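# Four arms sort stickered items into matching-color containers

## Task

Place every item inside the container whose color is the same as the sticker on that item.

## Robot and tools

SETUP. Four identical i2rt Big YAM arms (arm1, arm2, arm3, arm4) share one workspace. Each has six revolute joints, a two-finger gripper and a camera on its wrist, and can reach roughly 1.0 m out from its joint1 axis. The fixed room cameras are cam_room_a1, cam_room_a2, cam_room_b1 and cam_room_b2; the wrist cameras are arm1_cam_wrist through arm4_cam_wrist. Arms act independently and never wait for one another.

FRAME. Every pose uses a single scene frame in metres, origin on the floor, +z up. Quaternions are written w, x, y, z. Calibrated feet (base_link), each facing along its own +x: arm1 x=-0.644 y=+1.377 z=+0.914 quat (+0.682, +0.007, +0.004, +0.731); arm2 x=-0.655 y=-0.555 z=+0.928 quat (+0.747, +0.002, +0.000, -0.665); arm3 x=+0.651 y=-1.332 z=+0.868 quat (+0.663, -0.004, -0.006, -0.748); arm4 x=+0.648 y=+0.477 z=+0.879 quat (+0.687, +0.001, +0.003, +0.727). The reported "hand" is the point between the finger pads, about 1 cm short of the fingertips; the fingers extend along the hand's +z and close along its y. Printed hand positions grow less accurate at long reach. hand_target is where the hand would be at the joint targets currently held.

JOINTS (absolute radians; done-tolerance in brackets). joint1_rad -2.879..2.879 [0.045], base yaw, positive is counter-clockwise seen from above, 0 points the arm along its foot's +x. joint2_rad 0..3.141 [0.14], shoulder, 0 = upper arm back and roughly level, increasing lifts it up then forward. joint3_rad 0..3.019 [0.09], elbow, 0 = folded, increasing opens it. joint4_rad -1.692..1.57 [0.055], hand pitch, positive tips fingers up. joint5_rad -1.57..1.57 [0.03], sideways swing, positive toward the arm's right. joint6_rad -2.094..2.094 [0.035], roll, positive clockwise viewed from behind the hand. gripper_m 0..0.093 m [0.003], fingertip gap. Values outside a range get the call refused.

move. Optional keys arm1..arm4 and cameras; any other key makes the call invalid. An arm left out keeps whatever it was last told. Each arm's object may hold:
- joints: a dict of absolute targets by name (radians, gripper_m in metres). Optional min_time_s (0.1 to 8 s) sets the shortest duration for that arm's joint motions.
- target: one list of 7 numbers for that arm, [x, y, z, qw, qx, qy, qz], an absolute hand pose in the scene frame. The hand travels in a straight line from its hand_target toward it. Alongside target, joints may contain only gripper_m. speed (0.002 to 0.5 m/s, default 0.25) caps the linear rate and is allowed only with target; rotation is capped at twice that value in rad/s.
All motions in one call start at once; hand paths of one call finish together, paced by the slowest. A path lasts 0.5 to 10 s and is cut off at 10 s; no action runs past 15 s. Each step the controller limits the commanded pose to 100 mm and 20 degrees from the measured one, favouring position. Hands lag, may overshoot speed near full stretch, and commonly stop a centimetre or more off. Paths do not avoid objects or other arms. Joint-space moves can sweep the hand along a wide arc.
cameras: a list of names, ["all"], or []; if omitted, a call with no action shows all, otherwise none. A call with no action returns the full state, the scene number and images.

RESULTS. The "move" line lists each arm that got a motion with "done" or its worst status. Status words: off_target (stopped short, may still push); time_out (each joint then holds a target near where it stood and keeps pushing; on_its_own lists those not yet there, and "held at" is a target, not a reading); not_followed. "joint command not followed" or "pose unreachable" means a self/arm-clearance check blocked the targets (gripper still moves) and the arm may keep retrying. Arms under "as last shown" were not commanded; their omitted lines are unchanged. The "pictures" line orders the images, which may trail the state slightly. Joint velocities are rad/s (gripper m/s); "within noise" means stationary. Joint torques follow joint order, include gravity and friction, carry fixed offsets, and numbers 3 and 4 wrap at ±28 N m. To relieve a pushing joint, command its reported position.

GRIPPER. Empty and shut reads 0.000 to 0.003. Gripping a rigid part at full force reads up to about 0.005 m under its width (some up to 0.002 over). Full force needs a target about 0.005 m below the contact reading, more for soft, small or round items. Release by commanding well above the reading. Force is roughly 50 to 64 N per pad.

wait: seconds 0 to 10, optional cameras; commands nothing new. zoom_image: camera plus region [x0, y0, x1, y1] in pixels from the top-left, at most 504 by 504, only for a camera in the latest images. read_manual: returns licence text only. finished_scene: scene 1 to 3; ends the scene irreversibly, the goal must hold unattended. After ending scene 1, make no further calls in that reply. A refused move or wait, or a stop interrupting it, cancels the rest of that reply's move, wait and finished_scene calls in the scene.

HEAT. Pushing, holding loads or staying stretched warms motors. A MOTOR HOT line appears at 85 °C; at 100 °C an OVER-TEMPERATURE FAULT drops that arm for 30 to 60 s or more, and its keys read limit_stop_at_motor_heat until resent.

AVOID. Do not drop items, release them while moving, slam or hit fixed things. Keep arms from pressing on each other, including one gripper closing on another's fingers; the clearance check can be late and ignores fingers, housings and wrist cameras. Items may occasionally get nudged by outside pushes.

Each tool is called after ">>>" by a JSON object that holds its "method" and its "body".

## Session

>>> {"method": "move", "body": {"arm1": {"joints":{"joint1_rad":1.5,"joint2_rad":0.65,"joint3_rad":1.43,"joint4_rad":-1.5,"joint5_rad":0,"joint6_rad":0},"min_time_s":2.5}, "arm2": {"joints":{"joint1_rad":-1.69,"joint2_rad":0.65,"joint3_rad":1.43,"joint4_rad":-1.5,"joint5_rad":0,"joint6_rad":0},"min_time_s":2.5}, "arm3": {"joints":{"joint1_rad":1.7,"joint2_rad":0.65,"joint3_rad":1.43,"joint4_rad":-1.5,"joint5_rad":0,"joint6_rad":0},"min_time_s":2.5}, "arm4": {"joints":{"joint1_rad":-1.63,"joint2_rad":0.65,"joint3_rad":1.43,"joint4_rad":-1.5,"joint5_rad":0,"joint6_rad":0},"min_time_s":2.5}, "cameras": ["all"]}}

>>> {"method": "zoom_image", "body": {"camera": "arm1_cam_wrist", "region": [120, 0, 560, 330]}}

>>> {"method": "zoom_image", "body": {"camera": "arm2_cam_wrist", "region": [120, 0, 560, 330]}}

Scene clock: 3.10 s.
Joint torques (N m): arm1=[-1.2 4.6 13.97 2.17 -0.02 -0.06] | arm2=[0.26 1.38 12.21 3.03 0.12 -0.09] | arm3=[1.96 2.26 10.81 1.18 0.14 -0.11] | arm4=[0.56 2.32 7.02 0.8 0.18 0.16]
Motor temperatures (°C): arm1=[20 23 27 23 21 21 21] | arm2=[23 24 26 22 22 20 23] | arm3=[24 23 24 23 24 23 23] | arm4=[22 21 24 22 24 21 24]
Heat: arm1: hottest joint3_rad 27 °C; arm2: hottest joint3_rad 26 °C; arm3: hottest joint1_rad 24 °C; arm4: hottest joint3_rad 24 °C.
move: arm1 done; arm2 done; arm3 done; arm4 done
Joint velocities: within noise
arm1.joint_positions: joint1_rad=+1.493 joint2_rad=+0.638 joint3_rad=+1.376 joint4_rad=-1.519 joint5_rad=+0.001 joint6_rad=+0.008 gripper_m=+0.09397
arm1.joint_status: all done
arm1.hand: x=-0.8529 y=+1.3787 z=+1.4105 quat_wxyz=(-0.002, +0.920, -0.008, -0.392) (m; scene frame)
arm1.hand_target: x=-0.8551 y=+1.3768 z=+1.4363 quat_wxyz=(-0.002, +0.908, +0.000, -0.420) (m; scene frame)
arm1.hand_status: not commanded
arm2.joint_positions: joint1_rad=-1.685 joint2_rad=+0.639 joint3_rad=+1.395 joint4_rad=-1.520 joint5_rad=-0.003 joint6_rad=+0.015 gripper_m=+0.09397
arm2.joint_status: all done
arm2.hand: x=-0.8712 y=-0.5576 z=+1.4291 quat_wxyz=(-0.003, -0.920, +0.004, +0.392) (m; scene frame)
arm2.hand_target: x=-0.8755 y=-0.5560 z=+1.4465 quat_wxyz=(+0.002, -0.911, +0.000, +0.412) (m; scene frame)
arm2.hand_status: not commanded
arm3.joint_positions: joint1_rad=+1.689 joint2_rad=+0.641 joint3_rad=+1.395 joint4_rad=-1.493 joint5_rad=-0.003 joint6_rad=+0.007 gripper_m=+0.09397
arm3.joint_status: all done
arm3.hand: x=+0.8710 y=-1.3252 z=+1.3738 quat_wxyz=(-0.405, -0.001, -0.914, +0.004) (m; scene frame)
arm3.hand_target: x=+0.8698 y=-1.3231 z=+1.3865 quat_wxyz=(-0.413, +0.007, -0.911, +0.005) (m; scene frame)
arm3.hand_status: not commanded
arm4.joint_positions: joint1_rad=-1.627 joint2_rad=+0.641 joint3_rad=+1.432 joint4_rad=-1.488 joint5_rad=-0.003 joint6_rad=-0.014 gripper_m=+0.09398
arm4.joint_status: all done
arm4.hand: x=+0.8680 y=+0.4793 z=+1.4019 quat_wxyz=(-0.421, +0.008, -0.907, +0.003) (m; scene frame)
arm4.hand_target: x=+0.8698 y=+0.4780 z=+1.3970 quat_wxyz=(-0.411, -0.001, -0.912, +0.002) (m; scene frame)
arm4.hand_status: not commanded
pictures: arm1_cam_wrist, arm2_cam_wrist, arm3_cam_wrist, arm4_cam_wrist, cam_room_a1, cam_room_a2, cam_room_b1, cam_room_b2
Images, in order (width x height): arm1_cam_wrist 672x504, arm2_cam_wrist 672x504, arm3_cam_wrist 672x504, arm4_cam_wrist 672x504, cam_room_a1 672x504, cam_room_a2 672x504, cam_room_b1 672x504, cam_room_b2 672x504.

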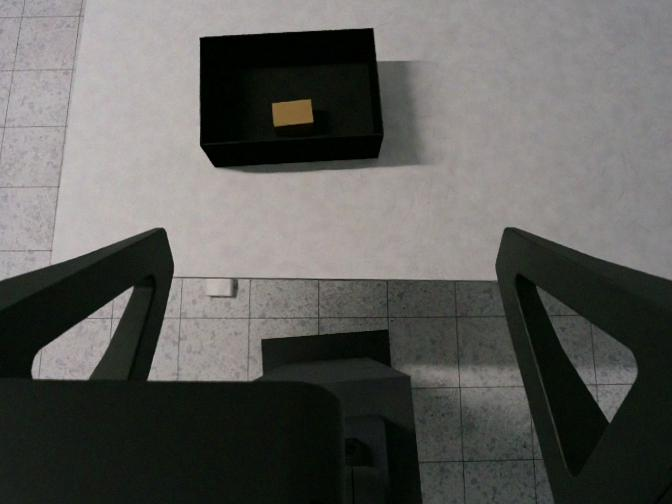

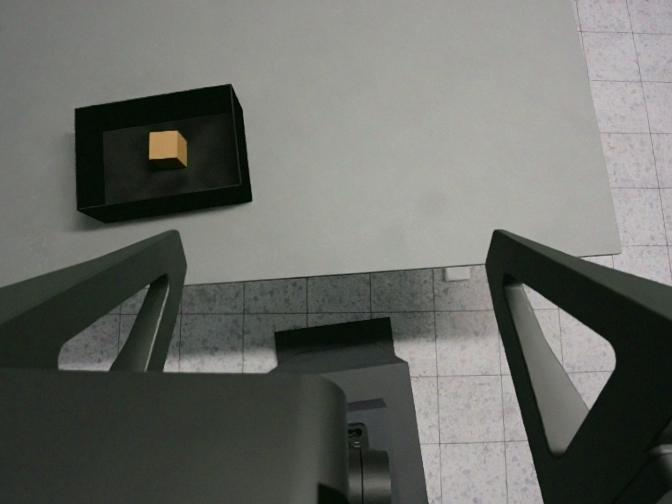

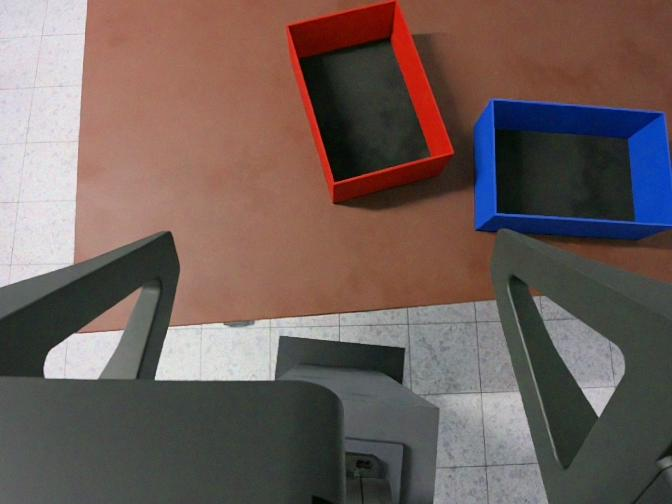

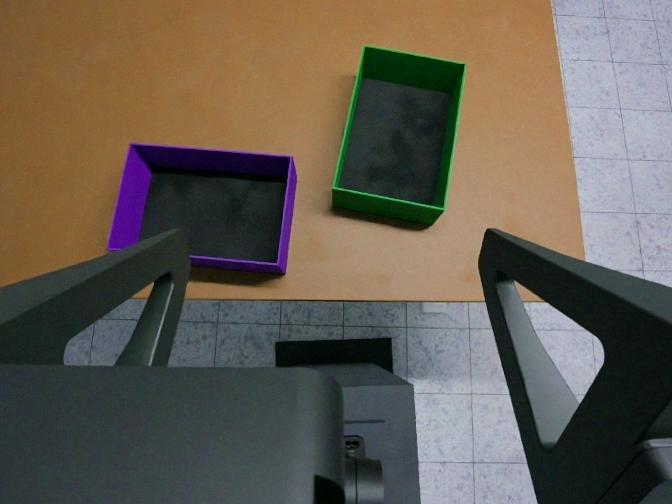

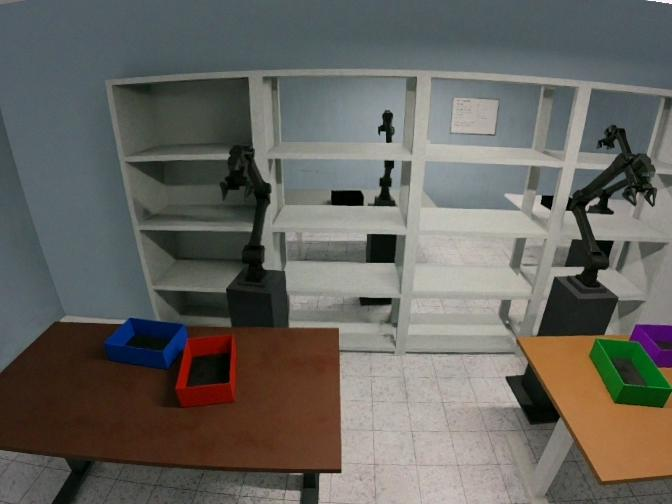

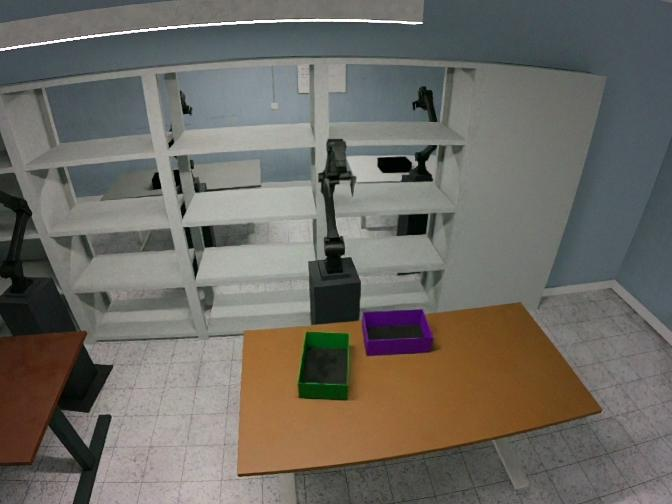

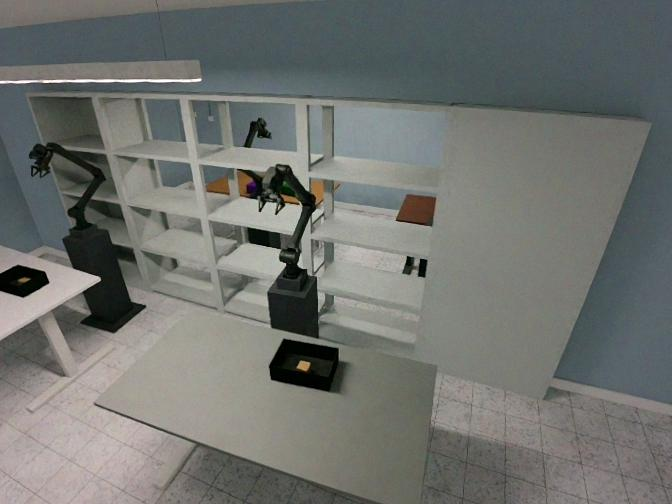

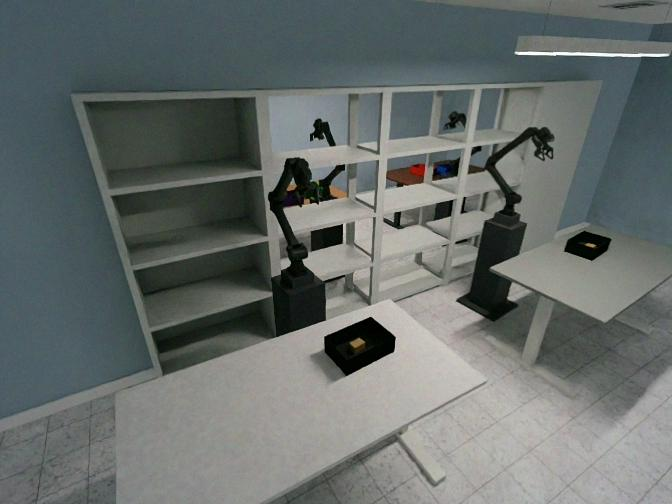

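Scaled by 1.145.

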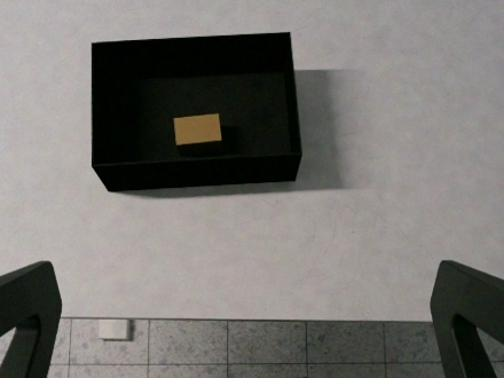

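Scaled by 1.145.

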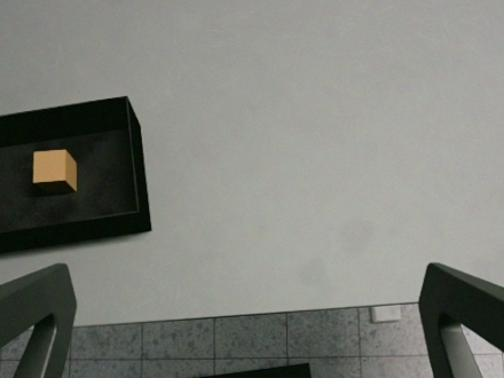

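>>> {"method": "zoom_image", "body": {"camera": "cam_room_b1", "region": [255, 325, 355, 400]}}

>>> {"method": "zoom_image", "body": {"camera": "cam_room_b2", "region": [310, 305, 410, 380]}}

>>> {"method": "zoom_image", "body": {"camera": "cam_room_b2", "region": [550, 220, 620, 270]}}

>>> {"method": "zoom_image", "body": {"camera": "cam_room_b1", "region": [0, 250, 70, 300]}}

>>> {"method": "zoom_image", "body": {"camera": "arm2_cam_wrist", "region": [60, 70, 270, 240]}}

>>> {"method": "zoom_image", "body": {"camera": "arm1_cam_wrist", "region": [180, 10, 400, 180]}}

Scaled by 5.040.

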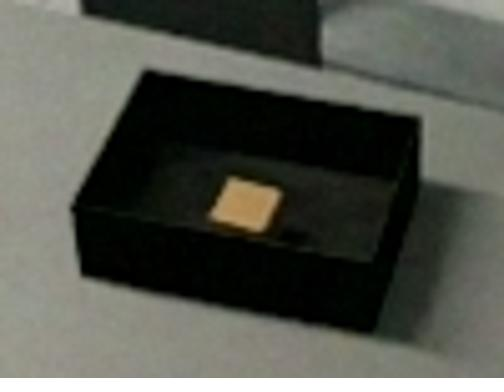

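Scaled by 5.040.

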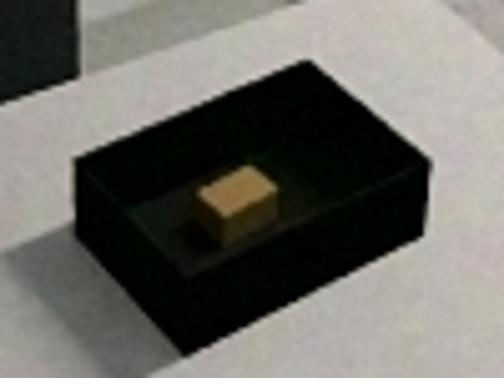

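Scaled by 7.200.

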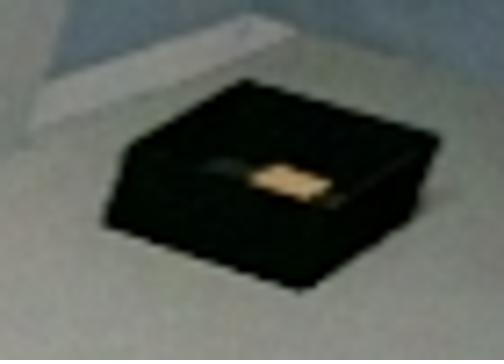

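Scaled by 7.200.

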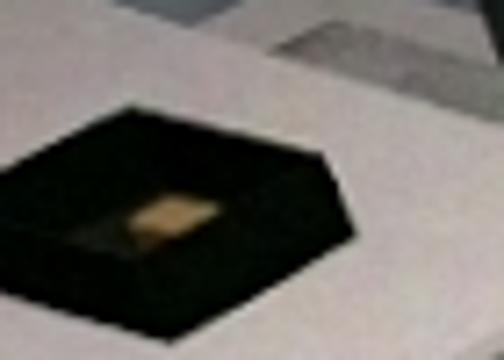

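Scaled by 2.400.

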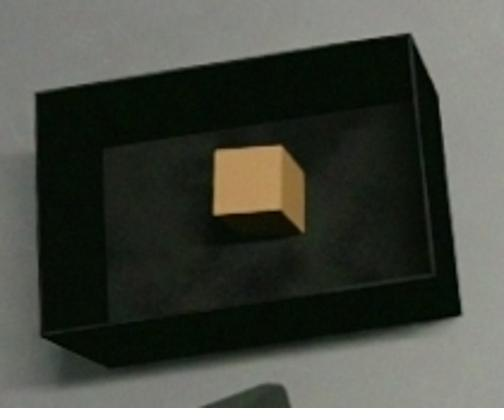

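Scaled by 2.291.

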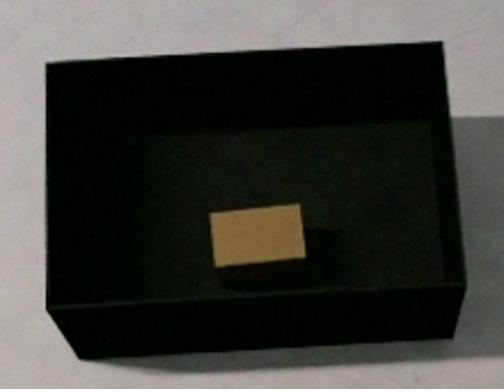

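>>> {"method": "move", "body": {"arm1": {"target":[-1.255,1.297,0.96,0.0046,0.9908,0.0346,-0.1304],"speed":0.35}, "arm2": {"target":[-1.225,-0.86,0.96,0.0042,0.9702,0.0169,-0.2419],"speed":0.35}, "cameras": ["arm1_cam_wrist","arm2_cam_wrist"]}}

Scene clock: 32.20 s.
Joint torques (N m): arm1=[-0.79 -16.62 14.19 0.39 -0.05 0.04] | arm2=[1.38 -19.14 13.72 1.78 0.1 0.2] | arm3=[2.08 2.26 10.8 1.2 0.13 -0.12] | arm4=[0.56 2.49 6.99 0.76 0.19 0.18]
Motor temperatures (°C): arm1=[20 23 30 23 21 21 21] | arm2=[23 24 29 22 22 20 23] | arm3=[24 23 25 23 24 23 23] | arm4=[22 21 27 22 24 21 24]
Heat: arm1: hottest joint3_rad 30 °C; arm2: hottest joint3_rad 29 °C; arm3: hottest joint3_rad 25 °C; arm4: hottest joint3_rad 27 °C.
move: arm1 off_target; arm2 off_target
Joint velocities: within noise
arm1.joint_positions: joint1_rad=+1.625 joint2_rad=+1.944 joint3_rad=+1.381 joint4_rad=-0.819 joint5_rad=+0.014 joint6_rad=+0.061 gripper_m=+0.09397
arm1.joint_status: not commanded
arm1.hand: x=-1.2322 y=+1.3072 z=+0.9341 quat_wxyz=(+0.000, +0.994, +0.030, -0.103) (m; scene frame)
arm1.hand_target: x=-1.2535 y=+1.2972 z=+0.9607 quat_wxyz=(+0.005, +0.991, +0.034, -0.131) (m; scene frame)
arm1.hand_status: off_target (0.036 m and 3.3 deg from the pose sent, 0.609 m and 31.6 deg at the start)
arm2.joint_positions: joint1_rad=-1.141 joint2_rad=+1.920 joint3_rad=+1.311 joint4_rad=-0.573 joint5_rad=+0.236 joint6_rad=+0.453 gripper_m=+0.09397
arm2.joint_status: not commanded
arm2.hand: x=-1.2070 y=-0.8428 z=+0.9461 quat_wxyz=(+0.011, -0.974, -0.023, +0.223) (m; scene frame)
arm2.hand_target: x=-1.2237 y=-0.8593 z=+0.9605 quat_wxyz=(-0.004, -0.970, -0.017, +0.242) (m; scene frame)
arm2.hand_status: off_target (0.029 m and 2.9 deg from the pose sent, 0.661 m and 18.3 deg at the start)
arm3, arm4: as last shown
pictures: arm1_cam_wrist, arm2_cam_wrist
Images, in order (width x height): arm1_cam_wrist 672x504, arm2_cam_wrist 672x504.

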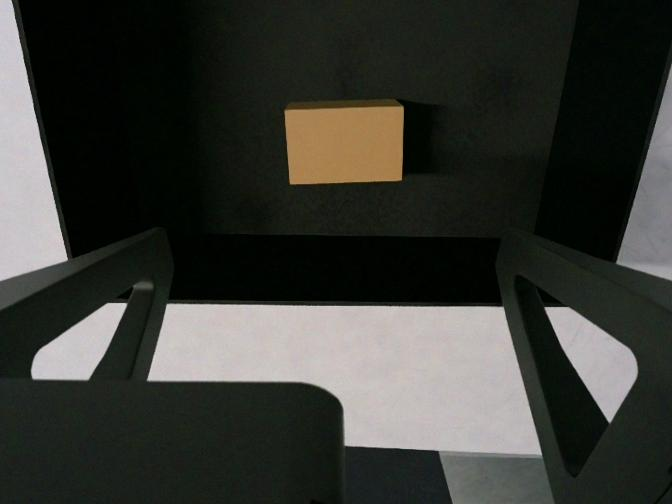

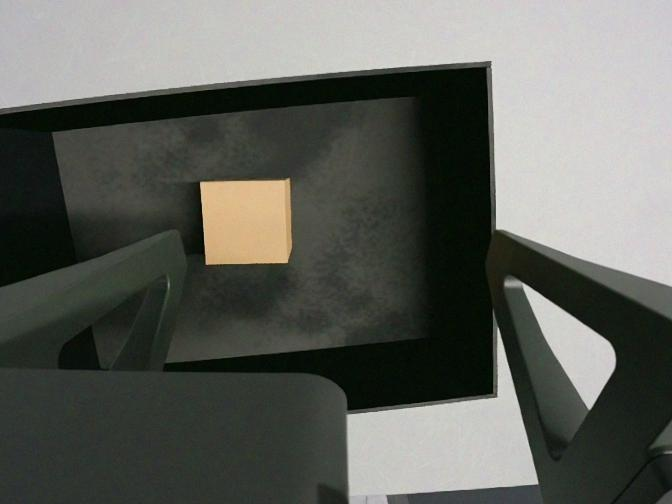

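>>> {"method": "move", "body": {"arm1": {"target":[-1.254,1.301,0.80,0.0046,0.9908,0.0346,-0.1304],"speed":0.25}, "arm2": {"target":[-1.213,-0.911,0.86,0.0042,0.9702,0.0169,-0.2419],"speed":0.25}, "cameras": ["arm1_cam_wrist","arm2_cam_wrist"]}}

Scene clock: 44.00 s.
Joint torques (N m): arm1=[-1.79 -17.61 8.25 1.18 -0.05 0.04] | arm2=[0.91 -19.84 12.22 2.13 0.43 0.22] | arm3=[1.9 2.37 10.84 1.2 0.14 -0.12] | arm4=[0.62 2.9 7.02 0.8 0.21 0.17]
Motor temperatures (°C): arm1=[20 24 31 23 21 21 21] | arm2=[23 25 30 22 22 20 23] | arm3=[24 23 26 23 24 23 23] | arm4=[22 21 28 22 24 21 24]
Heat: arm1: hottest joint3_rad 31 °C; arm2: hottest joint3_rad 30 °C; arm3: hottest joint3_rad 26 °C; arm4: hottest joint3_rad 28 °C.
move: arm1 off_target; arm2 off_target
Joint velocities: within noise
arm1.joint_positions: joint1_rad=+1.625 joint2_rad=+2.197 joint3_rad=+1.343 joint4_rad=-0.504 joint5_rad=+0.013 joint6_rad=+0.061 gripper_m=+0.09397
arm1.joint_status: not commanded
arm1.hand: x=-1.2437 y=+1.3062 z=+0.7903 quat_wxyz=(+0.002, +0.993, +0.030, -0.114) (m; scene frame)
arm1.hand_target: x=-1.2538 y=+1.3011 z=+0.8002 quat_wxyz=(+0.005, +0.991, +0.034, -0.130) (m; scene frame)
arm1.hand_status: off_target (0.015 m and 2.0 deg from the pose sent, 0.136 m and 3.3 deg at the start)
arm2.joint_positions: joint1_rad=-1.051 joint2_rad=+2.109 joint3_rad=+1.340 joint4_rad=-0.425 joint5_rad=+0.264 joint6_rad=+0.533 gripper_m=+0.09397
arm2.joint_status: not commanded
arm2.hand: x=-1.1950 y=-0.8977 z=+0.8562 quat_wxyz=(+0.007, -0.974, -0.027, +0.225) (m; scene frame)
arm2.hand_target: x=-1.2119 y=-0.9105 z=+0.8607 quat_wxyz=(-0.004, -0.970, -0.017, +0.242) (m; scene frame)
arm2.hand_status: off_target (0.023 m and 2.6 deg from the pose sent, 0.110 m and 2.9 deg at the start)
arm3, arm4: as last shown
pictures: arm1_cam_wrist, arm2_cam_wrist
Images, in order (width x height): arm1_cam_wrist 672x504, arm2_cam_wrist 672x504.

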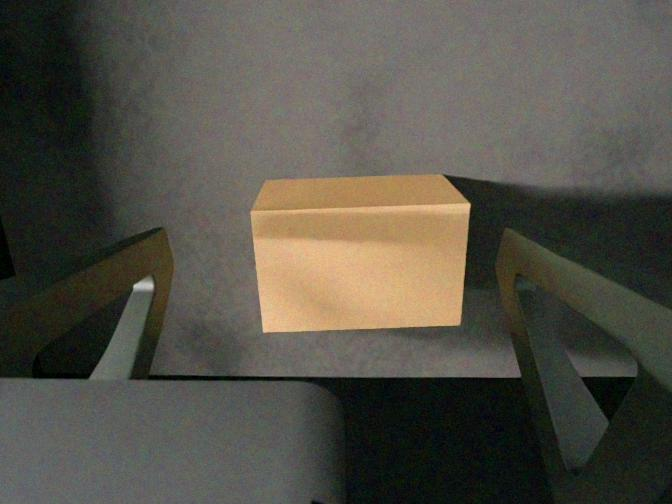

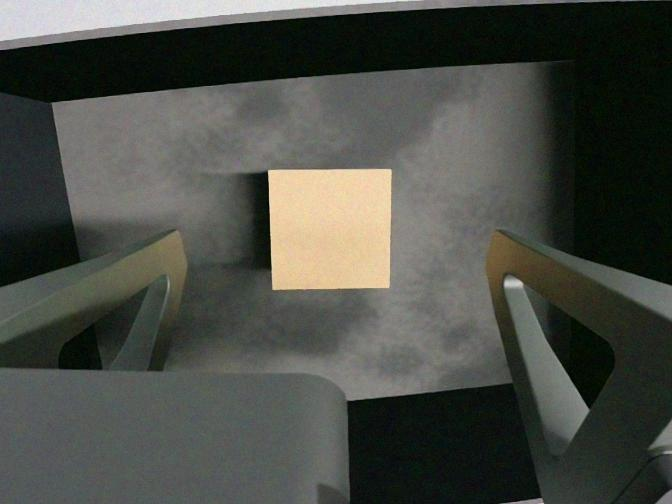

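>>> {"method": "move", "body": {"arm1": {"target":[-1.248,1.320,0.774,0.0046,0.9908,0.0346,-0.1304],"speed":0.12}, "arm2": {"target":[-1.213,-0.912,0.774,0.0042,0.9702,0.0169,-0.2419],"speed":0.15}, "cameras": ["arm1_cam_wrist","arm2_cam_wrist"]}}

Scene clock: 49.47 s.
Joint torques (N m): arm1=[-2.61 -15.27 7.12 1.36 -0.08 -0.07] | arm2=[0.97 -20.54 10.63 2.07 0.42 0.22] | arm3=[2.14 2.32 10.77 1.2 0.13 -0.12] | arm4=[0.91 2.26 7.05 0.84 0.19 0.18]
Motor temperatures (°C): arm1=[20 24 31 23 21 21 21] | arm2=[23 25 31 22 22 20 23] | arm3=[24 23 26 23 24 23 23] | arm4=[22 21 28 22 24 21 24]
Heat: arm1: hottest joint3_rad 31 °C; arm2: hottest joint3_rad 31 °C; arm3: hottest joint3_rad 26 °C; arm4: hottest joint3_rad 28 °C.
move: arm1 done; arm2 off_target
Joint velocities: within noise
arm1.joint_positions: joint1_rad=+1.607 joint2_rad=+2.208 joint3_rad=+1.328 joint4_rad=-0.442 joint5_rad=+0.005 joint6_rad=+0.036 gripper_m=+0.09397
arm1.joint_status: not commanded
arm1.hand: x=-1.2487 y=+1.3154 z=+0.7828 quat_wxyz=(+0.005, +0.991, +0.034, -0.132) (m; scene frame)
arm1.hand_target: x=-1.2478 y=+1.3199 z=+0.7742 quat_wxyz=(+0.005, +0.991, +0.035, -0.130) (m; scene frame)
arm1.hand_status: done (0.010 m and 0.1 deg from the pose sent, 0.022 m and 2.0 deg at the start)
arm2.joint_positions: joint1_rad=-1.051 joint2_rad=+2.276 joint3_rad=+1.361 joint4_rad=-0.274 joint5_rad=+0.265 joint6_rad=+0.534 gripper_m=+0.09397
arm2.joint_status: not commanded
arm2.hand: x=-1.1982 y=-0.8998 z=+0.7736 quat_wxyz=(+0.006, -0.973, -0.026, +0.228) (m; scene frame)
arm2.hand_target: x=-1.2122 y=-0.9117 z=+0.7747 quat_wxyz=(-0.004, -0.970, -0.017, +0.242) (m; scene frame)
arm2.hand_status: off_target (0.019 m and 2.3 deg from the pose sent, 0.085 m and 2.6 deg at the start)
arm3, arm4: as last shown
pictures: arm1_cam_wrist, arm2_cam_wrist
Images, in order (width x height): arm1_cam_wrist 672x504, arm2_cam_wrist 672x504.

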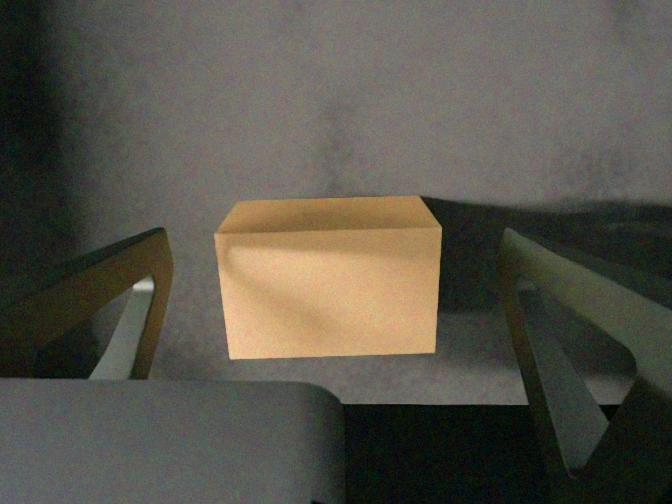

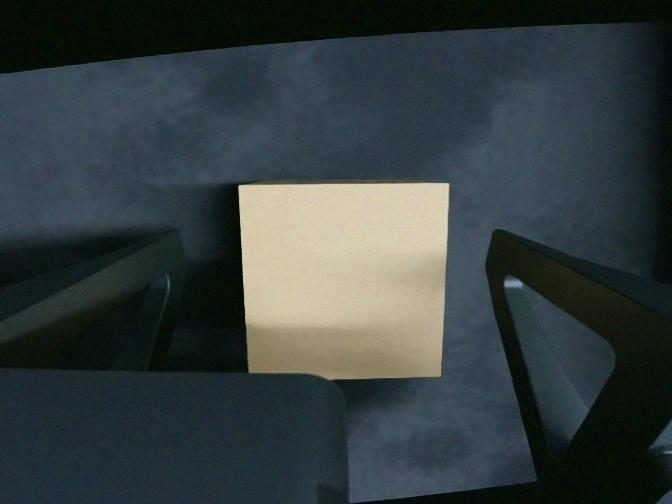

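>>> {"method": "move", "body": {"arm1": {"target":[-1.236,1.320,0.755,0.0046,0.9908,0.0346,-0.1304],"speed":0.12}, "arm2": {"joints":{"gripper_m":0.042}}, "cameras": ["arm1_cam_wrist"]}}

Scene clock: 54.57 s.
Joint torques (N m): arm1=[-2.61 -15.27 6.74 1.32 -0.01 -0.01] | arm2=[1.03 -20.54 10.58 2.09 0.36 0.2] | arm3=[2.14 2.2 10.77 1.17 0.14 -0.11] | arm4=[0.5 2.61 7.13 0.75 0.2 0.19]
Motor temperatures (°C): arm1=[20 24 31 23 21 21 21] | arm2=[23 25 31 22 22 20 23] | arm3=[24 23 27 23 24 23 23] | arm4=[22 21 28 22 24 21 24]
Heat: arm1: hottest joint3_rad 31 °C; arm2: hottest joint3_rad 31 °C; arm3: hottest joint3_rad 27 °C; arm4: hottest joint3_rad 28 °C.
move: arm1 done; arm2 off_target
Joint velocities: within noise
arm1.joint_positions: joint1_rad=+1.607 joint2_rad=+2.232 joint3_rad=+1.289 joint4_rad=-0.385 joint5_rad=+0.005 joint6_rad=+0.036 gripper_m=+0.09397
arm1.joint_status: not commanded
arm1.hand: x=-1.2353 y=+1.3170 z=+0.7610 quat_wxyz=(+0.005, +0.991, +0.034, -0.129) (m; scene frame)
arm1.hand_target: x=-1.2359 y=+1.3199 z=+0.7550 quat_wxyz=(+0.005, +0.991, +0.035, -0.130) (m; scene frame)
arm1.hand_status: done (0.007 m and 0.2 deg from the pose sent, 0.031 m and 0.1 deg at the start)
arm2.joint_positions: joint1_rad=-1.051 joint2_rad=+2.276 joint3_rad=+1.361 joint4_rad=-0.274 joint5_rad=+0.266 joint6_rad=+0.535 gripper_m=+0.05332
arm2.joint_status: gripper_m off_target (ended at +0.05334, target +0.04200)
arm2.hand: x=-1.1986 y=-0.8998 z=+0.7738 quat_wxyz=(+0.006, -0.973, -0.025, +0.228) (m; scene frame)
arm2.hand_target: x=-1.2123 y=-0.9118 z=+0.7747 quat_wxyz=(-0.005, -0.970, -0.017, +0.242) (m; scene frame)
arm2.hand_status: not commanded
arm3, arm4: as last shown
pictures: arm1_cam_wrist
Images, in order (width x height): arm1_cam_wrist 672x504.

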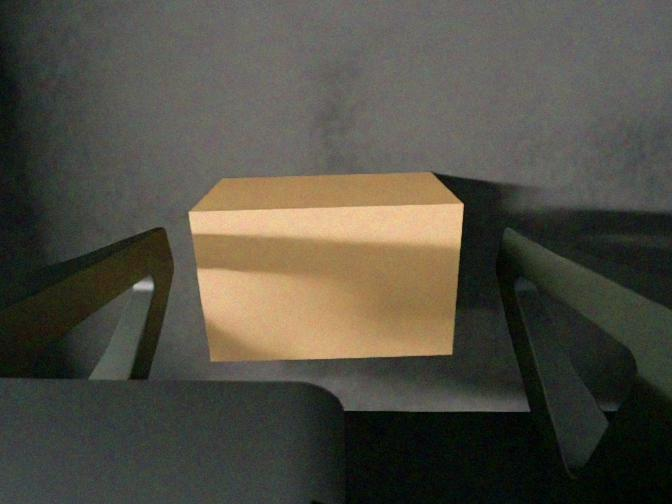

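>>> {"method": "move", "body": {"arm1": {"joints":{"gripper_m":0.052}}, "arm2": {"target":[-1.17,-0.87,1.05,0.0042,0.9702,0.0169,-0.2419],"speed":0.3}}}

>>> {"method": "move", "body": {"arm1": {"target":[-1.20,1.317,1.05,0.0046,0.9908,0.0346,-0.1304],"speed":0.25}, "arm2": {"joints":{"joint4_rad":0.9},"min_time_s":1.5}, "cameras": ["arm1_cam_wrist","arm2_cam_wrist","cam_room_b1","cam_room_b2"]}}

>>> {"method": "zoom_image", "body": {"camera": "cam_room_b1", "region": [260, 280, 360, 360]}}

>>> {"method": "zoom_image", "body": {"camera": "cam_room_b2", "region": [550, 180, 630, 250]}}

Scene clock: 65.23 s.
Joint torques (N m): arm1=[-1.67 -14.62 6.8 1.35 0.03 0] | arm2=[0.09 -18.26 12.18 1.05 0.12 0.06] | arm3=[1.85 2.32 10.81 1.16 0.13 -0.12] | arm4=[0.5 2.2 6.99 0.83 0.19 0.17]
Motor temperatures (°C): arm1=[20 25 31 23 21 21 21] | arm2=[23 26 31 22 22 20 23] | arm3=[24 23 27 23 24 23 23] | arm4=[22 21 28 22 24 21 24]
Heat: arm1: hottest joint3_rad 31 °C; arm2: hottest joint3_rad 31 °C; arm3: hottest joint3_rad 27 °C; arm4: hottest joint3_rad 28 °C.
move: arm1 off_target; arm2 done
Joint velocities: within noise
arm1.joint_positions: joint1_rad=+1.607 joint2_rad=+2.232 joint3_rad=+1.289 joint4_rad=-0.384 joint5_rad=+0.004 joint6_rad=+0.035 gripper_m=+0.06814
arm1.joint_status: gripper_m off_target (ended at +0.06817, target +0.05200)
arm1.hand: x=-1.2353 y=+1.3168 z=+0.7610 quat_wxyz=(+0.005, +0.991, +0.035, -0.129) (m; scene frame)
arm1.hand_target: x=-1.2358 y=+1.3199 z=+0.7550 quat_wxyz=(+0.005, +0.991, +0.035, -0.130) (m; scene frame)
arm1.hand_status: not commanded
arm2.joint_positions: joint1_rad=-1.054 joint2_rad=+1.732 joint3_rad=+1.315 joint4_rad=-0.741 joint5_rad=+0.266 joint6_rad=+0.535 gripper_m=+0.05332
arm2.joint_status: not commanded
arm2.hand: x=-1.1630 y=-0.8712 z=+1.0434 quat_wxyz=(-0.002, -0.971, -0.021, +0.240) (m; scene frame)
arm2.hand_target: x=-1.1700 y=-0.8698 z=+1.0501 quat_wxyz=(-0.004, -0.970, -0.017, +0.242) (m; scene frame)
arm2.hand_status: done (0.010 m and 0.5 deg from the pose sent, 0.279 m and 2.2 deg at the start)
arm3, arm4: as last shown
pictures: none

Scene clock: 67.17 s.
Joint torques (N m): arm1=[-1.49 -12.63 14.52 0.35 0.11 0.13] | arm2=[-0.09 -18.84 12.77 3.17 -0.27 0.01] | arm3=[2.02 2.32 10.8 1.21 0.12 -0.12] | arm4=[0.56 2.37 6.94 0.7 0.22 0.17]
Motor temperatures (°C): arm1=[20 25 31 23 21 21 21] | arm2=[23 26 31 22 22 20 23] | arm3=[24 23 27 23 24 23 23] | arm4=[22 21 29 22 24 21 24]
Heat: arm1: hottest joint3_rad 31 °C; arm2: hottest joint3_rad 31 °C; arm3: hottest joint3_rad 27 °C; arm4: hottest joint3_rad 29 °C.
move: arm1 off_target; arm2 done
Joint velocities: within noise
arm1.joint_positions: joint1_rad=+1.607 joint2_rad=+1.710 joint3_rad=+1.317 joint4_rad=-0.972 joint5_rad=+0.004 joint6_rad=+0.035 gripper_m=+0.06814
arm1.joint_status: not commanded
arm1.hand: x=-1.1843 y=+1.3210 z=+1.0294 quat_wxyz=(+0.004, +0.993, +0.035, -0.110) (m; scene frame)
arm1.hand_target: x=-1.1991 y=+1.3170 z=+1.0502 quat_wxyz=(+0.005, +0.991, +0.035, -0.131) (m; scene frame)
arm1.hand_status: off_target (0.026 m and 2.3 deg from the pose sent, 0.291 m and 0.1 deg at the start)
arm2.joint_positions: joint1_rad=-1.054 joint2_rad=+1.732 joint3_rad=+1.315 joint4_rad=+0.875 joint5_rad=+0.266 joint6_rad=+0.535 gripper_m=+0.05332
arm2.joint_status: all done
arm2.hand: x=-1.2604 y=-0.9434 z=+1.3715 quat_wxyz=(-0.405, -0.529, +0.086, +0.740) (m; scene frame)
arm2.hand_target: x=-1.2629 y=-0.9374 z=+1.3870 quat_wxyz=(-0.410, -0.511, +0.089, +0.750) (m; scene frame)
arm2.hand_status: not commanded
arm3, arm4: as last shown
pictures: arm1_cam_wrist, arm2_cam_wrist, cam_room_b1, cam_room_b2
Images, in order (width x height): arm1_cam_wrist 672x504, arm2_cam_wrist 672x504, cam_room_b1 672x504, cam_room_b2 672x504.

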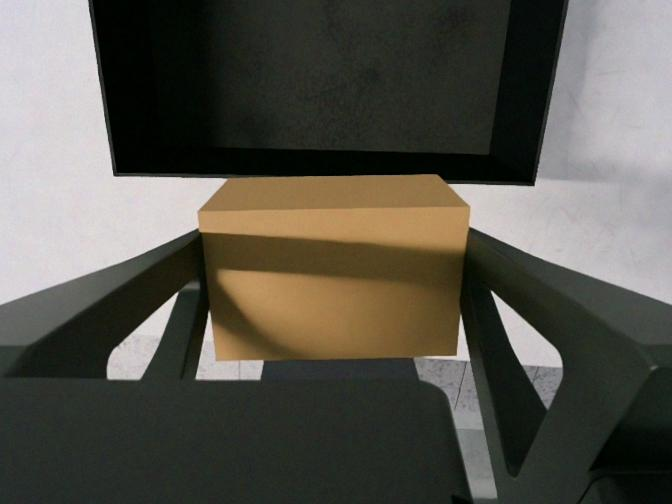

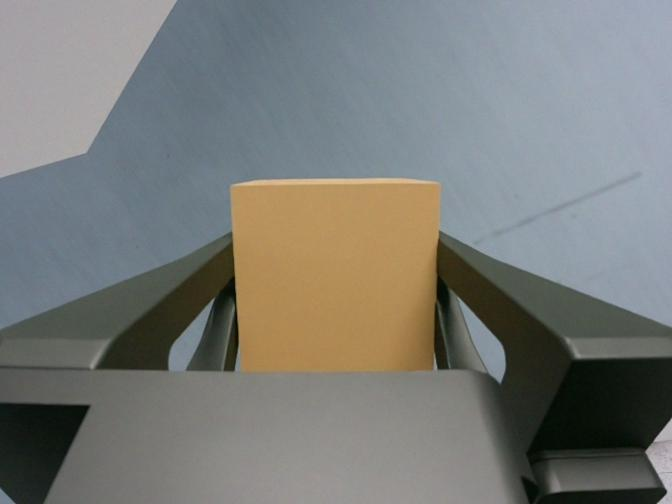

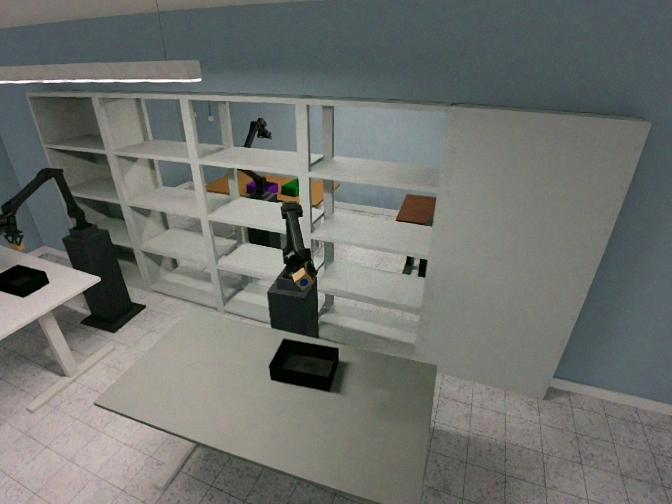

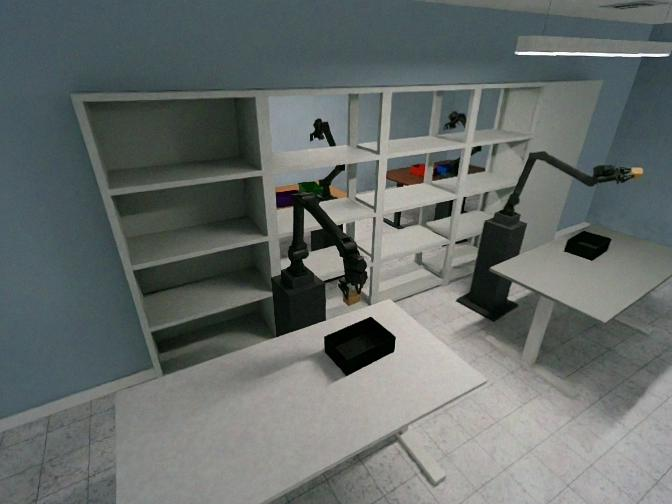

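Scaled by 5.040.

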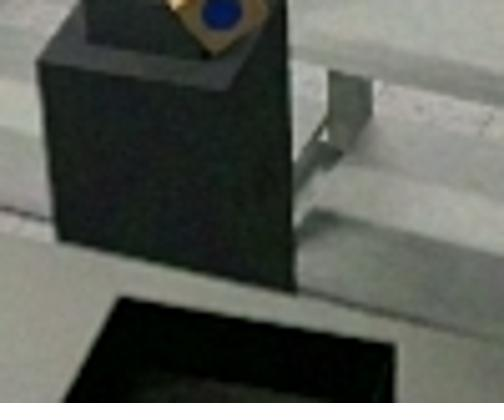

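Scaled by 6.300.

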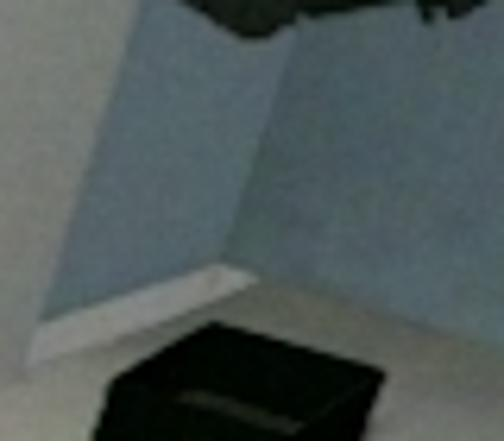

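>>> {"method": "move", "body": {"arm1": {"joints":{"joint4_rad":0.75},"min_time_s":1.5}, "arm2": {"joints":{"joint1_rad":0.919,"joint2_rad":0.65,"joint3_rad":1.43,"joint4_rad":-1.5,"joint5_rad":0,"joint6_rad":0},"min_time_s":3}, "arm3": {"joints":{"joint1_rad":-1.95},"min_time_s":3.5}, "cameras": ["cam_room_b1","cam_room_b2"]}}

>>> {"method": "zoom_image", "body": {"camera": "cam_room_b2", "region": [310, 210, 430, 300]}}

>>> {"method": "zoom_image", "body": {"camera": "cam_room_b1", "region": [0, 150, 100, 250]}}

Scene clock: 77.37 s.
Joint torques (N m): arm1=[-1.03 -13.86 15.39 2.28 0.09 0.06] | arm2=[1.08 0.67 13.27 1.72 -0.13 -0.08] | arm3=[0.44 2.02 10.89 1.17 0.03 -0.11] | arm4=[0.32 2.32 7.01 0.76 0.19 0.17]
Motor temperatures (°C): arm1=[20 25 34 23 21 21 22] | arm2=[23 26 33 22 22 20 24] | arm3=[24 23 27 23 24 23 23] | arm4=[22 21 29 22 24 21 24]
Heat: arm1: hottest joint3_rad 34 °C; arm2: hottest joint3_rad 33 °C; arm3: hottest joint3_rad 27 °C; arm4: hottest joint3_rad 29 °C.
move: arm1 done; arm2 done; arm3 done
Joint velocities: within noise
arm1.joint_positions: joint1_rad=+1.607 joint2_rad=+1.710 joint3_rad=+1.317 joint4_rad=+0.728 joint5_rad=+0.004 joint6_rad=+0.035 gripper_m=+0.06814
arm1.joint_status: all done
arm1.hand: x=-1.3620 y=+1.3009 z=+1.3564 quat_wxyz=(+0.055, +0.573, +0.020, -0.818) (m; scene frame)
arm1.hand_target: x=-1.3602 y=+1.2978 z=+1.3914 quat_wxyz=(+0.060, +0.543, +0.018, -0.838) (m; scene frame)
arm1.hand_status: not commanded
arm2.joint_positions: joint1_rad=+0.915 joint2_rad=+0.646 joint3_rad=+1.384 joint4_rad=-1.488 joint5_rad=+0.003 joint6_rad=+0.014 gripper_m=+0.05332
arm2.joint_status: all done
arm2.hand: x=-0.4638 y=-0.6728 z=+1.4284 quat_wxyz=(-0.385, -0.252, -0.882, +0.103) (m; scene frame)
arm2.hand_target: x=-0.4674 y=-0.6693 z=+1.4470 quat_wxyz=(-0.399, -0.241, -0.878, +0.108) (m; scene frame)
arm2.hand_status: not commanded
arm3.joint_positions: joint1_rad=-1.939 joint2_rad=+0.641 joint3_rad=+1.395 joint4_rad=-1.493 joint5_rad=+0.000 joint6_rad=+0.007 gripper_m=+0.09400
arm3.joint_status: all done
arm3.hand: x=+0.4555 y=-1.2206 z=+1.3717 quat_wxyz=(+0.090, -0.888, +0.227, +0.390) (m; scene frame)
arm3.hand_target: x=+0.4580 y=-1.2189 z=+1.3846 quat_wxyz=(+0.096, -0.884, +0.228, +0.398) (m; scene frame)
arm3.hand_status: not commanded
arm4: as last shown
pictures: cam_room_b1, cam_room_b2
Images, in order (width x height): cam_room_b1 672x504, cam_room_b2 672x504.

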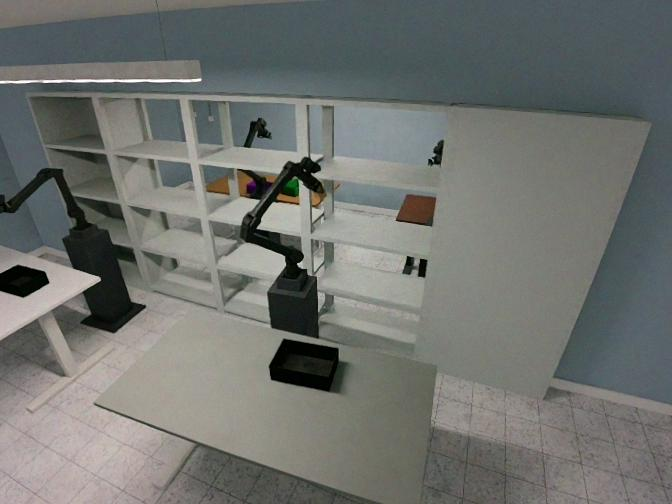

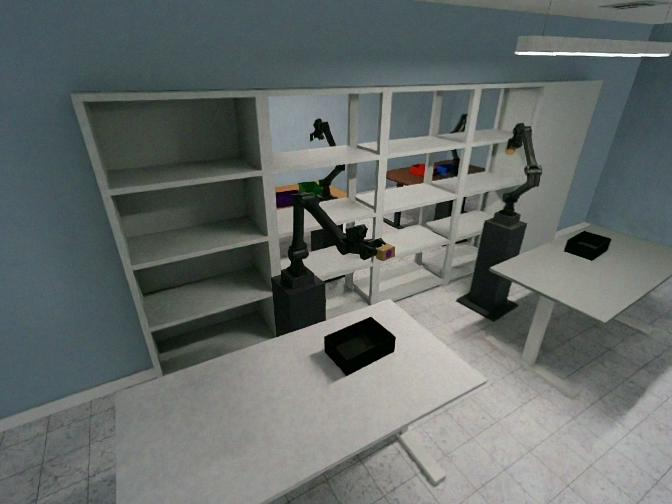

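Scaled by 4.200.

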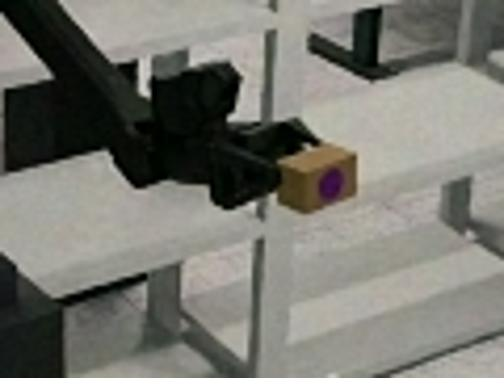

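Scaled by 5.040.

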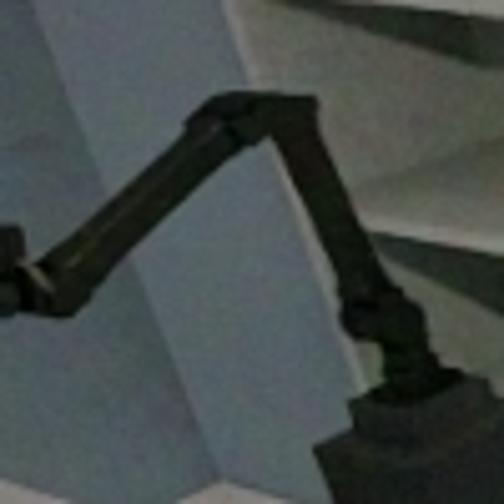

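>>> {"method": "move", "body": {"arm1": {"joints":{"joint1_rad":-2.225,"joint2_rad":0.65,"joint3_rad":1.43,"joint4_rad":-1.5,"joint5_rad":0,"joint6_rad":0},"min_time_s":3.5}, "arm2": {"target":[-0.35,-0.736,1.13,0.2333,0.2573,0.9355,-0.0642],"speed":0.3}, "arm4": {"joints":{"joint1_rad":0.88},"min_time_s":3}}}

>>> {"method": "move", "body": {"arm1": {"target":[-0.35,1.18,1.13,0.1645,0.2836,0.9431,-0.0495],"speed":0.3}, "arm2": {"target":[0,-0.942,1.08,0.2333,0.2573,0.9355,-0.0642],"speed":0.2}}}

>>> {"method": "move", "body": {"arm1": {"target":[0,0.945,1.08,0.1645,0.2836,0.9431,-0.0495],"speed":0.25}, "arm2": {"target":[0,-0.942,1.030,0.2333,0.2573,0.9355,-0.0642],"speed":0.1}, "cameras": ["arm1_cam_wrist","arm2_cam_wrist"]}}

Scene clock: 86.80 s.
Joint torques (N m): arm1=[-2.32 3.72 13.72 1.2 -0.06 -0.07] | arm2=[1.38 -6.83 11.22 2.47 0.16 -0.01] | arm3=[0.56 1.85 10.91 1.18 0.03 -0.11] | arm4=[1.44 2.67 7.01 0.77 0.14 0.11]
Motor temperatures (°C): arm1=[20 25 35 23 22 21 22] | arm2=[23 25 33 22 22 20 24] | arm3=[24 23 28 23 24 23 23] | arm4=[22 21 29 22 24 21 24]
Heat: arm1: hottest joint3_rad 35 °C; arm2: hottest joint3_rad 33 °C; arm3: hottest joint3_rad 28 °C; arm4: hottest joint3_rad 29 °C.
move: arm1 done; arm2 done; arm4 done
Joint velocities: within noise
arm1.joint_positions: joint1_rad=-2.218 joint2_rad=+0.645 joint3_rad=+1.380 joint4_rad=-1.493 joint5_rad=+0.002 joint6_rad=+0.008 gripper_m=+0.06820
arm1.joint_status: all done
arm1.hand: x=-0.4493 y=+1.2532 z=+1.4090 quat_wxyz=(-0.372, -0.266, -0.882, +0.113) (m; scene frame)
arm1.hand_target: x=-0.4530 y=+1.2543 z=+1.4295 quat_wxyz=(-0.388, -0.263, -0.875, +0.120) (m; scene frame)
arm1.hand_status: not commanded
arm2.joint_positions: joint1_rad=+0.917 joint2_rad=+0.966 joint3_rad=+0.808 joint4_rad=-0.947 joint5_rad=+0.004 joint6_rad=+0.014 gripper_m=+0.05332
arm2.joint_status: not commanded
arm2.hand: x=-0.3544 y=-0.7364 z=+1.1274 quat_wxyz=(-0.223, -0.266, -0.936, +0.060) (m; scene frame)
arm2.hand_target: x=-0.3501 y=-0.7360 z=+1.1302 quat_wxyz=(-0.233, -0.257, -0.936, +0.064) (m; scene frame)
arm2.hand_status: done (0.005 m and 1.6 deg from the pose sent, 0.326 m and 19.0 deg at the start)
arm3: as last shown
arm4.joint_positions: joint1_rad=+0.876 joint2_rad=+0.641 joint3_rad=+1.432 joint4_rad=-1.488 joint5_rad=-0.002 joint6_rad=-0.013 gripper_m=+0.09399
arm4.joint_status: all done
arm4.hand: x=+0.4757 y=+0.6089 z=+1.4034 quat_wxyz=(-0.132, +0.861, -0.279, -0.403) (m; scene frame)
arm4.hand_target: x=+0.4738 y=+0.6096 z=+1.3984 quat_wxyz=(-0.127, +0.865, -0.285, -0.394) (m; scene frame)
arm4.hand_status: not commanded
pictures: none

Scene clock: 89.57 s.
Joint torques (N m): arm1=[-2.43 -4.42 11.74 1.66 -0.03 -0.04] | arm2=[1.26 -21.95 16.9 1.14 0.11 -0.04] | arm3=[0.56 1.9 10.88 1.2 0.03 -0.12] | arm4=[1.08 2.67 6.94 0.79 0.14 0.18]
Motor temperatures (°C): arm1=[20 25 35 23 22 21 22] | arm2=[23 25 33 22 22 20 24] | arm3=[24 23 28 23 24 23 23] | arm4=[22 21 29 22 24 21 24]
Heat: arm1: hottest joint3_rad 35 °C; arm2: hottest joint3_rad 33 °C; arm3: hottest joint3_rad 28 °C; arm4: hottest joint3_rad 29 °C.
move: arm1 done; arm2 off_target
Joint velocities: within noise
arm1.joint_positions: joint1_rad=-2.228 joint2_rad=+1.028 joint3_rad=+0.922 joint4_rad=-1.132 joint5_rad=-0.010 joint6_rad=-0.004 gripper_m=+0.06820
arm1.joint_status: not commanded
arm1.hand: x=-0.3527 y=+1.1864 z=+1.1240 quat_wxyz=(-0.152, -0.283, -0.946, +0.045) (m; scene frame)
arm1.hand_target: x=-0.3501 y=+1.1801 z=+1.1300 quat_wxyz=(-0.164, -0.284, -0.943, +0.050) (m; scene frame)
arm1.hand_status: done (0.009 m and 1.6 deg from the pose sent, 0.305 m and 26.0 deg at the start)
arm2.joint_positions: joint1_rad=+0.917 joint2_rad=+2.052 joint3_rad=+1.858 joint4_rad=-0.916 joint5_rad=+0.004 joint6_rad=+0.014 gripper_m=+0.05332
arm2.joint_status: not commanded
arm2.hand: x=-0.0179 y=-0.9363 z=+1.0669 quat_wxyz=(-0.221, -0.266, -0.937, +0.059) (m; scene frame)
arm2.hand_target: x=-0.0012 y=-0.9413 z=+1.0802 quat_wxyz=(-0.234, -0.257, -0.935, +0.064) (m; scene frame)
arm2.hand_status: off_target (0.023 m and 1.9 deg from the pose sent, 0.412 m and 1.6 deg at the start)
arm3, arm4: as last shown
pictures: none

Scene clock: 92.20 s.
Joint torques (N m): arm1=[-2.14 -20.19 17.18 0.54 0 0.01] | arm2=[1.26 -21.36 10.35 2.61 0.09 -0.04] | arm3=[0.5 1.96 10.86 1.16 0.03 -0.13] | arm4=[1.03 2.61 6.97 0.79 0.14 0.18]
Motor temperatures (°C): arm1=[20 25 35 23 21 21 22] | arm2=[23 26 34 22 22 20 24] | arm3=[24 23 28 23 24 23 23] | arm4=[22 21 29 22 24 21 24]
Heat: arm1: hottest joint3_rad 35 °C; arm2: hottest joint3_rad 34 °C; arm3: hottest joint3_rad 28 °C; arm4: hottest joint3_rad 29 °C.
move: arm1 off_target; arm2 off_target
Joint velocities: within noise
arm1.joint_positions: joint1_rad=-2.228 joint2_rad=+2.204 joint3_rad=+2.180 joint4_rad=-1.240 joint5_rad=-0.010 joint6_rad=-0.004 gripper_m=+0.06820
arm1.joint_status: not commanded
arm1.hand: x=-0.0105 y=+0.9577 z=+1.0531 quat_wxyz=(-0.140, -0.283, -0.948, +0.041) (m; scene frame)
arm1.hand_target: x=-0.0015 y=+0.9460 z=+1.0802 quat_wxyz=(-0.165, -0.284, -0.943, +0.050) (m; scene frame)
arm1.hand_status: off_target (0.032 m and 3.0 deg from the pose sent, 0.430 m and 1.6 deg at the start)
arm2.joint_positions: joint1_rad=+0.917 joint2_rad=+2.075 joint3_rad=+1.858 joint4_rad=-0.839 joint5_rad=+0.004 joint6_rad=+0.014 gripper_m=+0.05332
arm2.joint_status: not commanded
arm2.hand: x=-0.0035 y=-0.9449 z=+1.0588 quat_wxyz=(-0.245, -0.264, -0.930, +0.066) (m; scene frame)
arm2.hand_target: x=-0.0011 y=-0.9415 z=+1.0302 quat_wxyz=(-0.233, -0.257, -0.936, +0.064) (m; scene frame)
arm2.hand_status: off_target (0.029 m and 1.7 deg from the pose sent, 0.041 m and 1.9 deg at the start)
arm3, arm4: as last shown
pictures: arm1_cam_wrist, arm2_cam_wrist
Images, in order (width x height): arm1_cam_wrist 672x504, arm2_cam_wrist 672x504.

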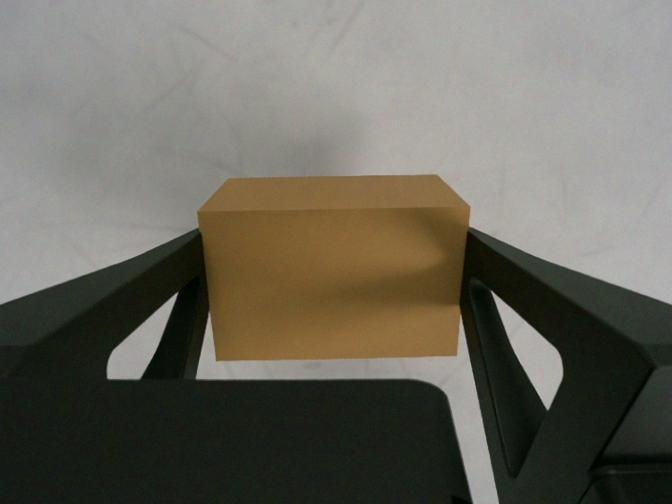

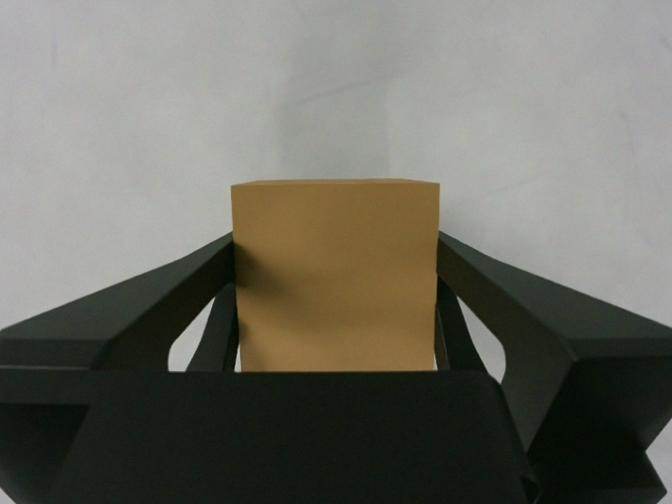

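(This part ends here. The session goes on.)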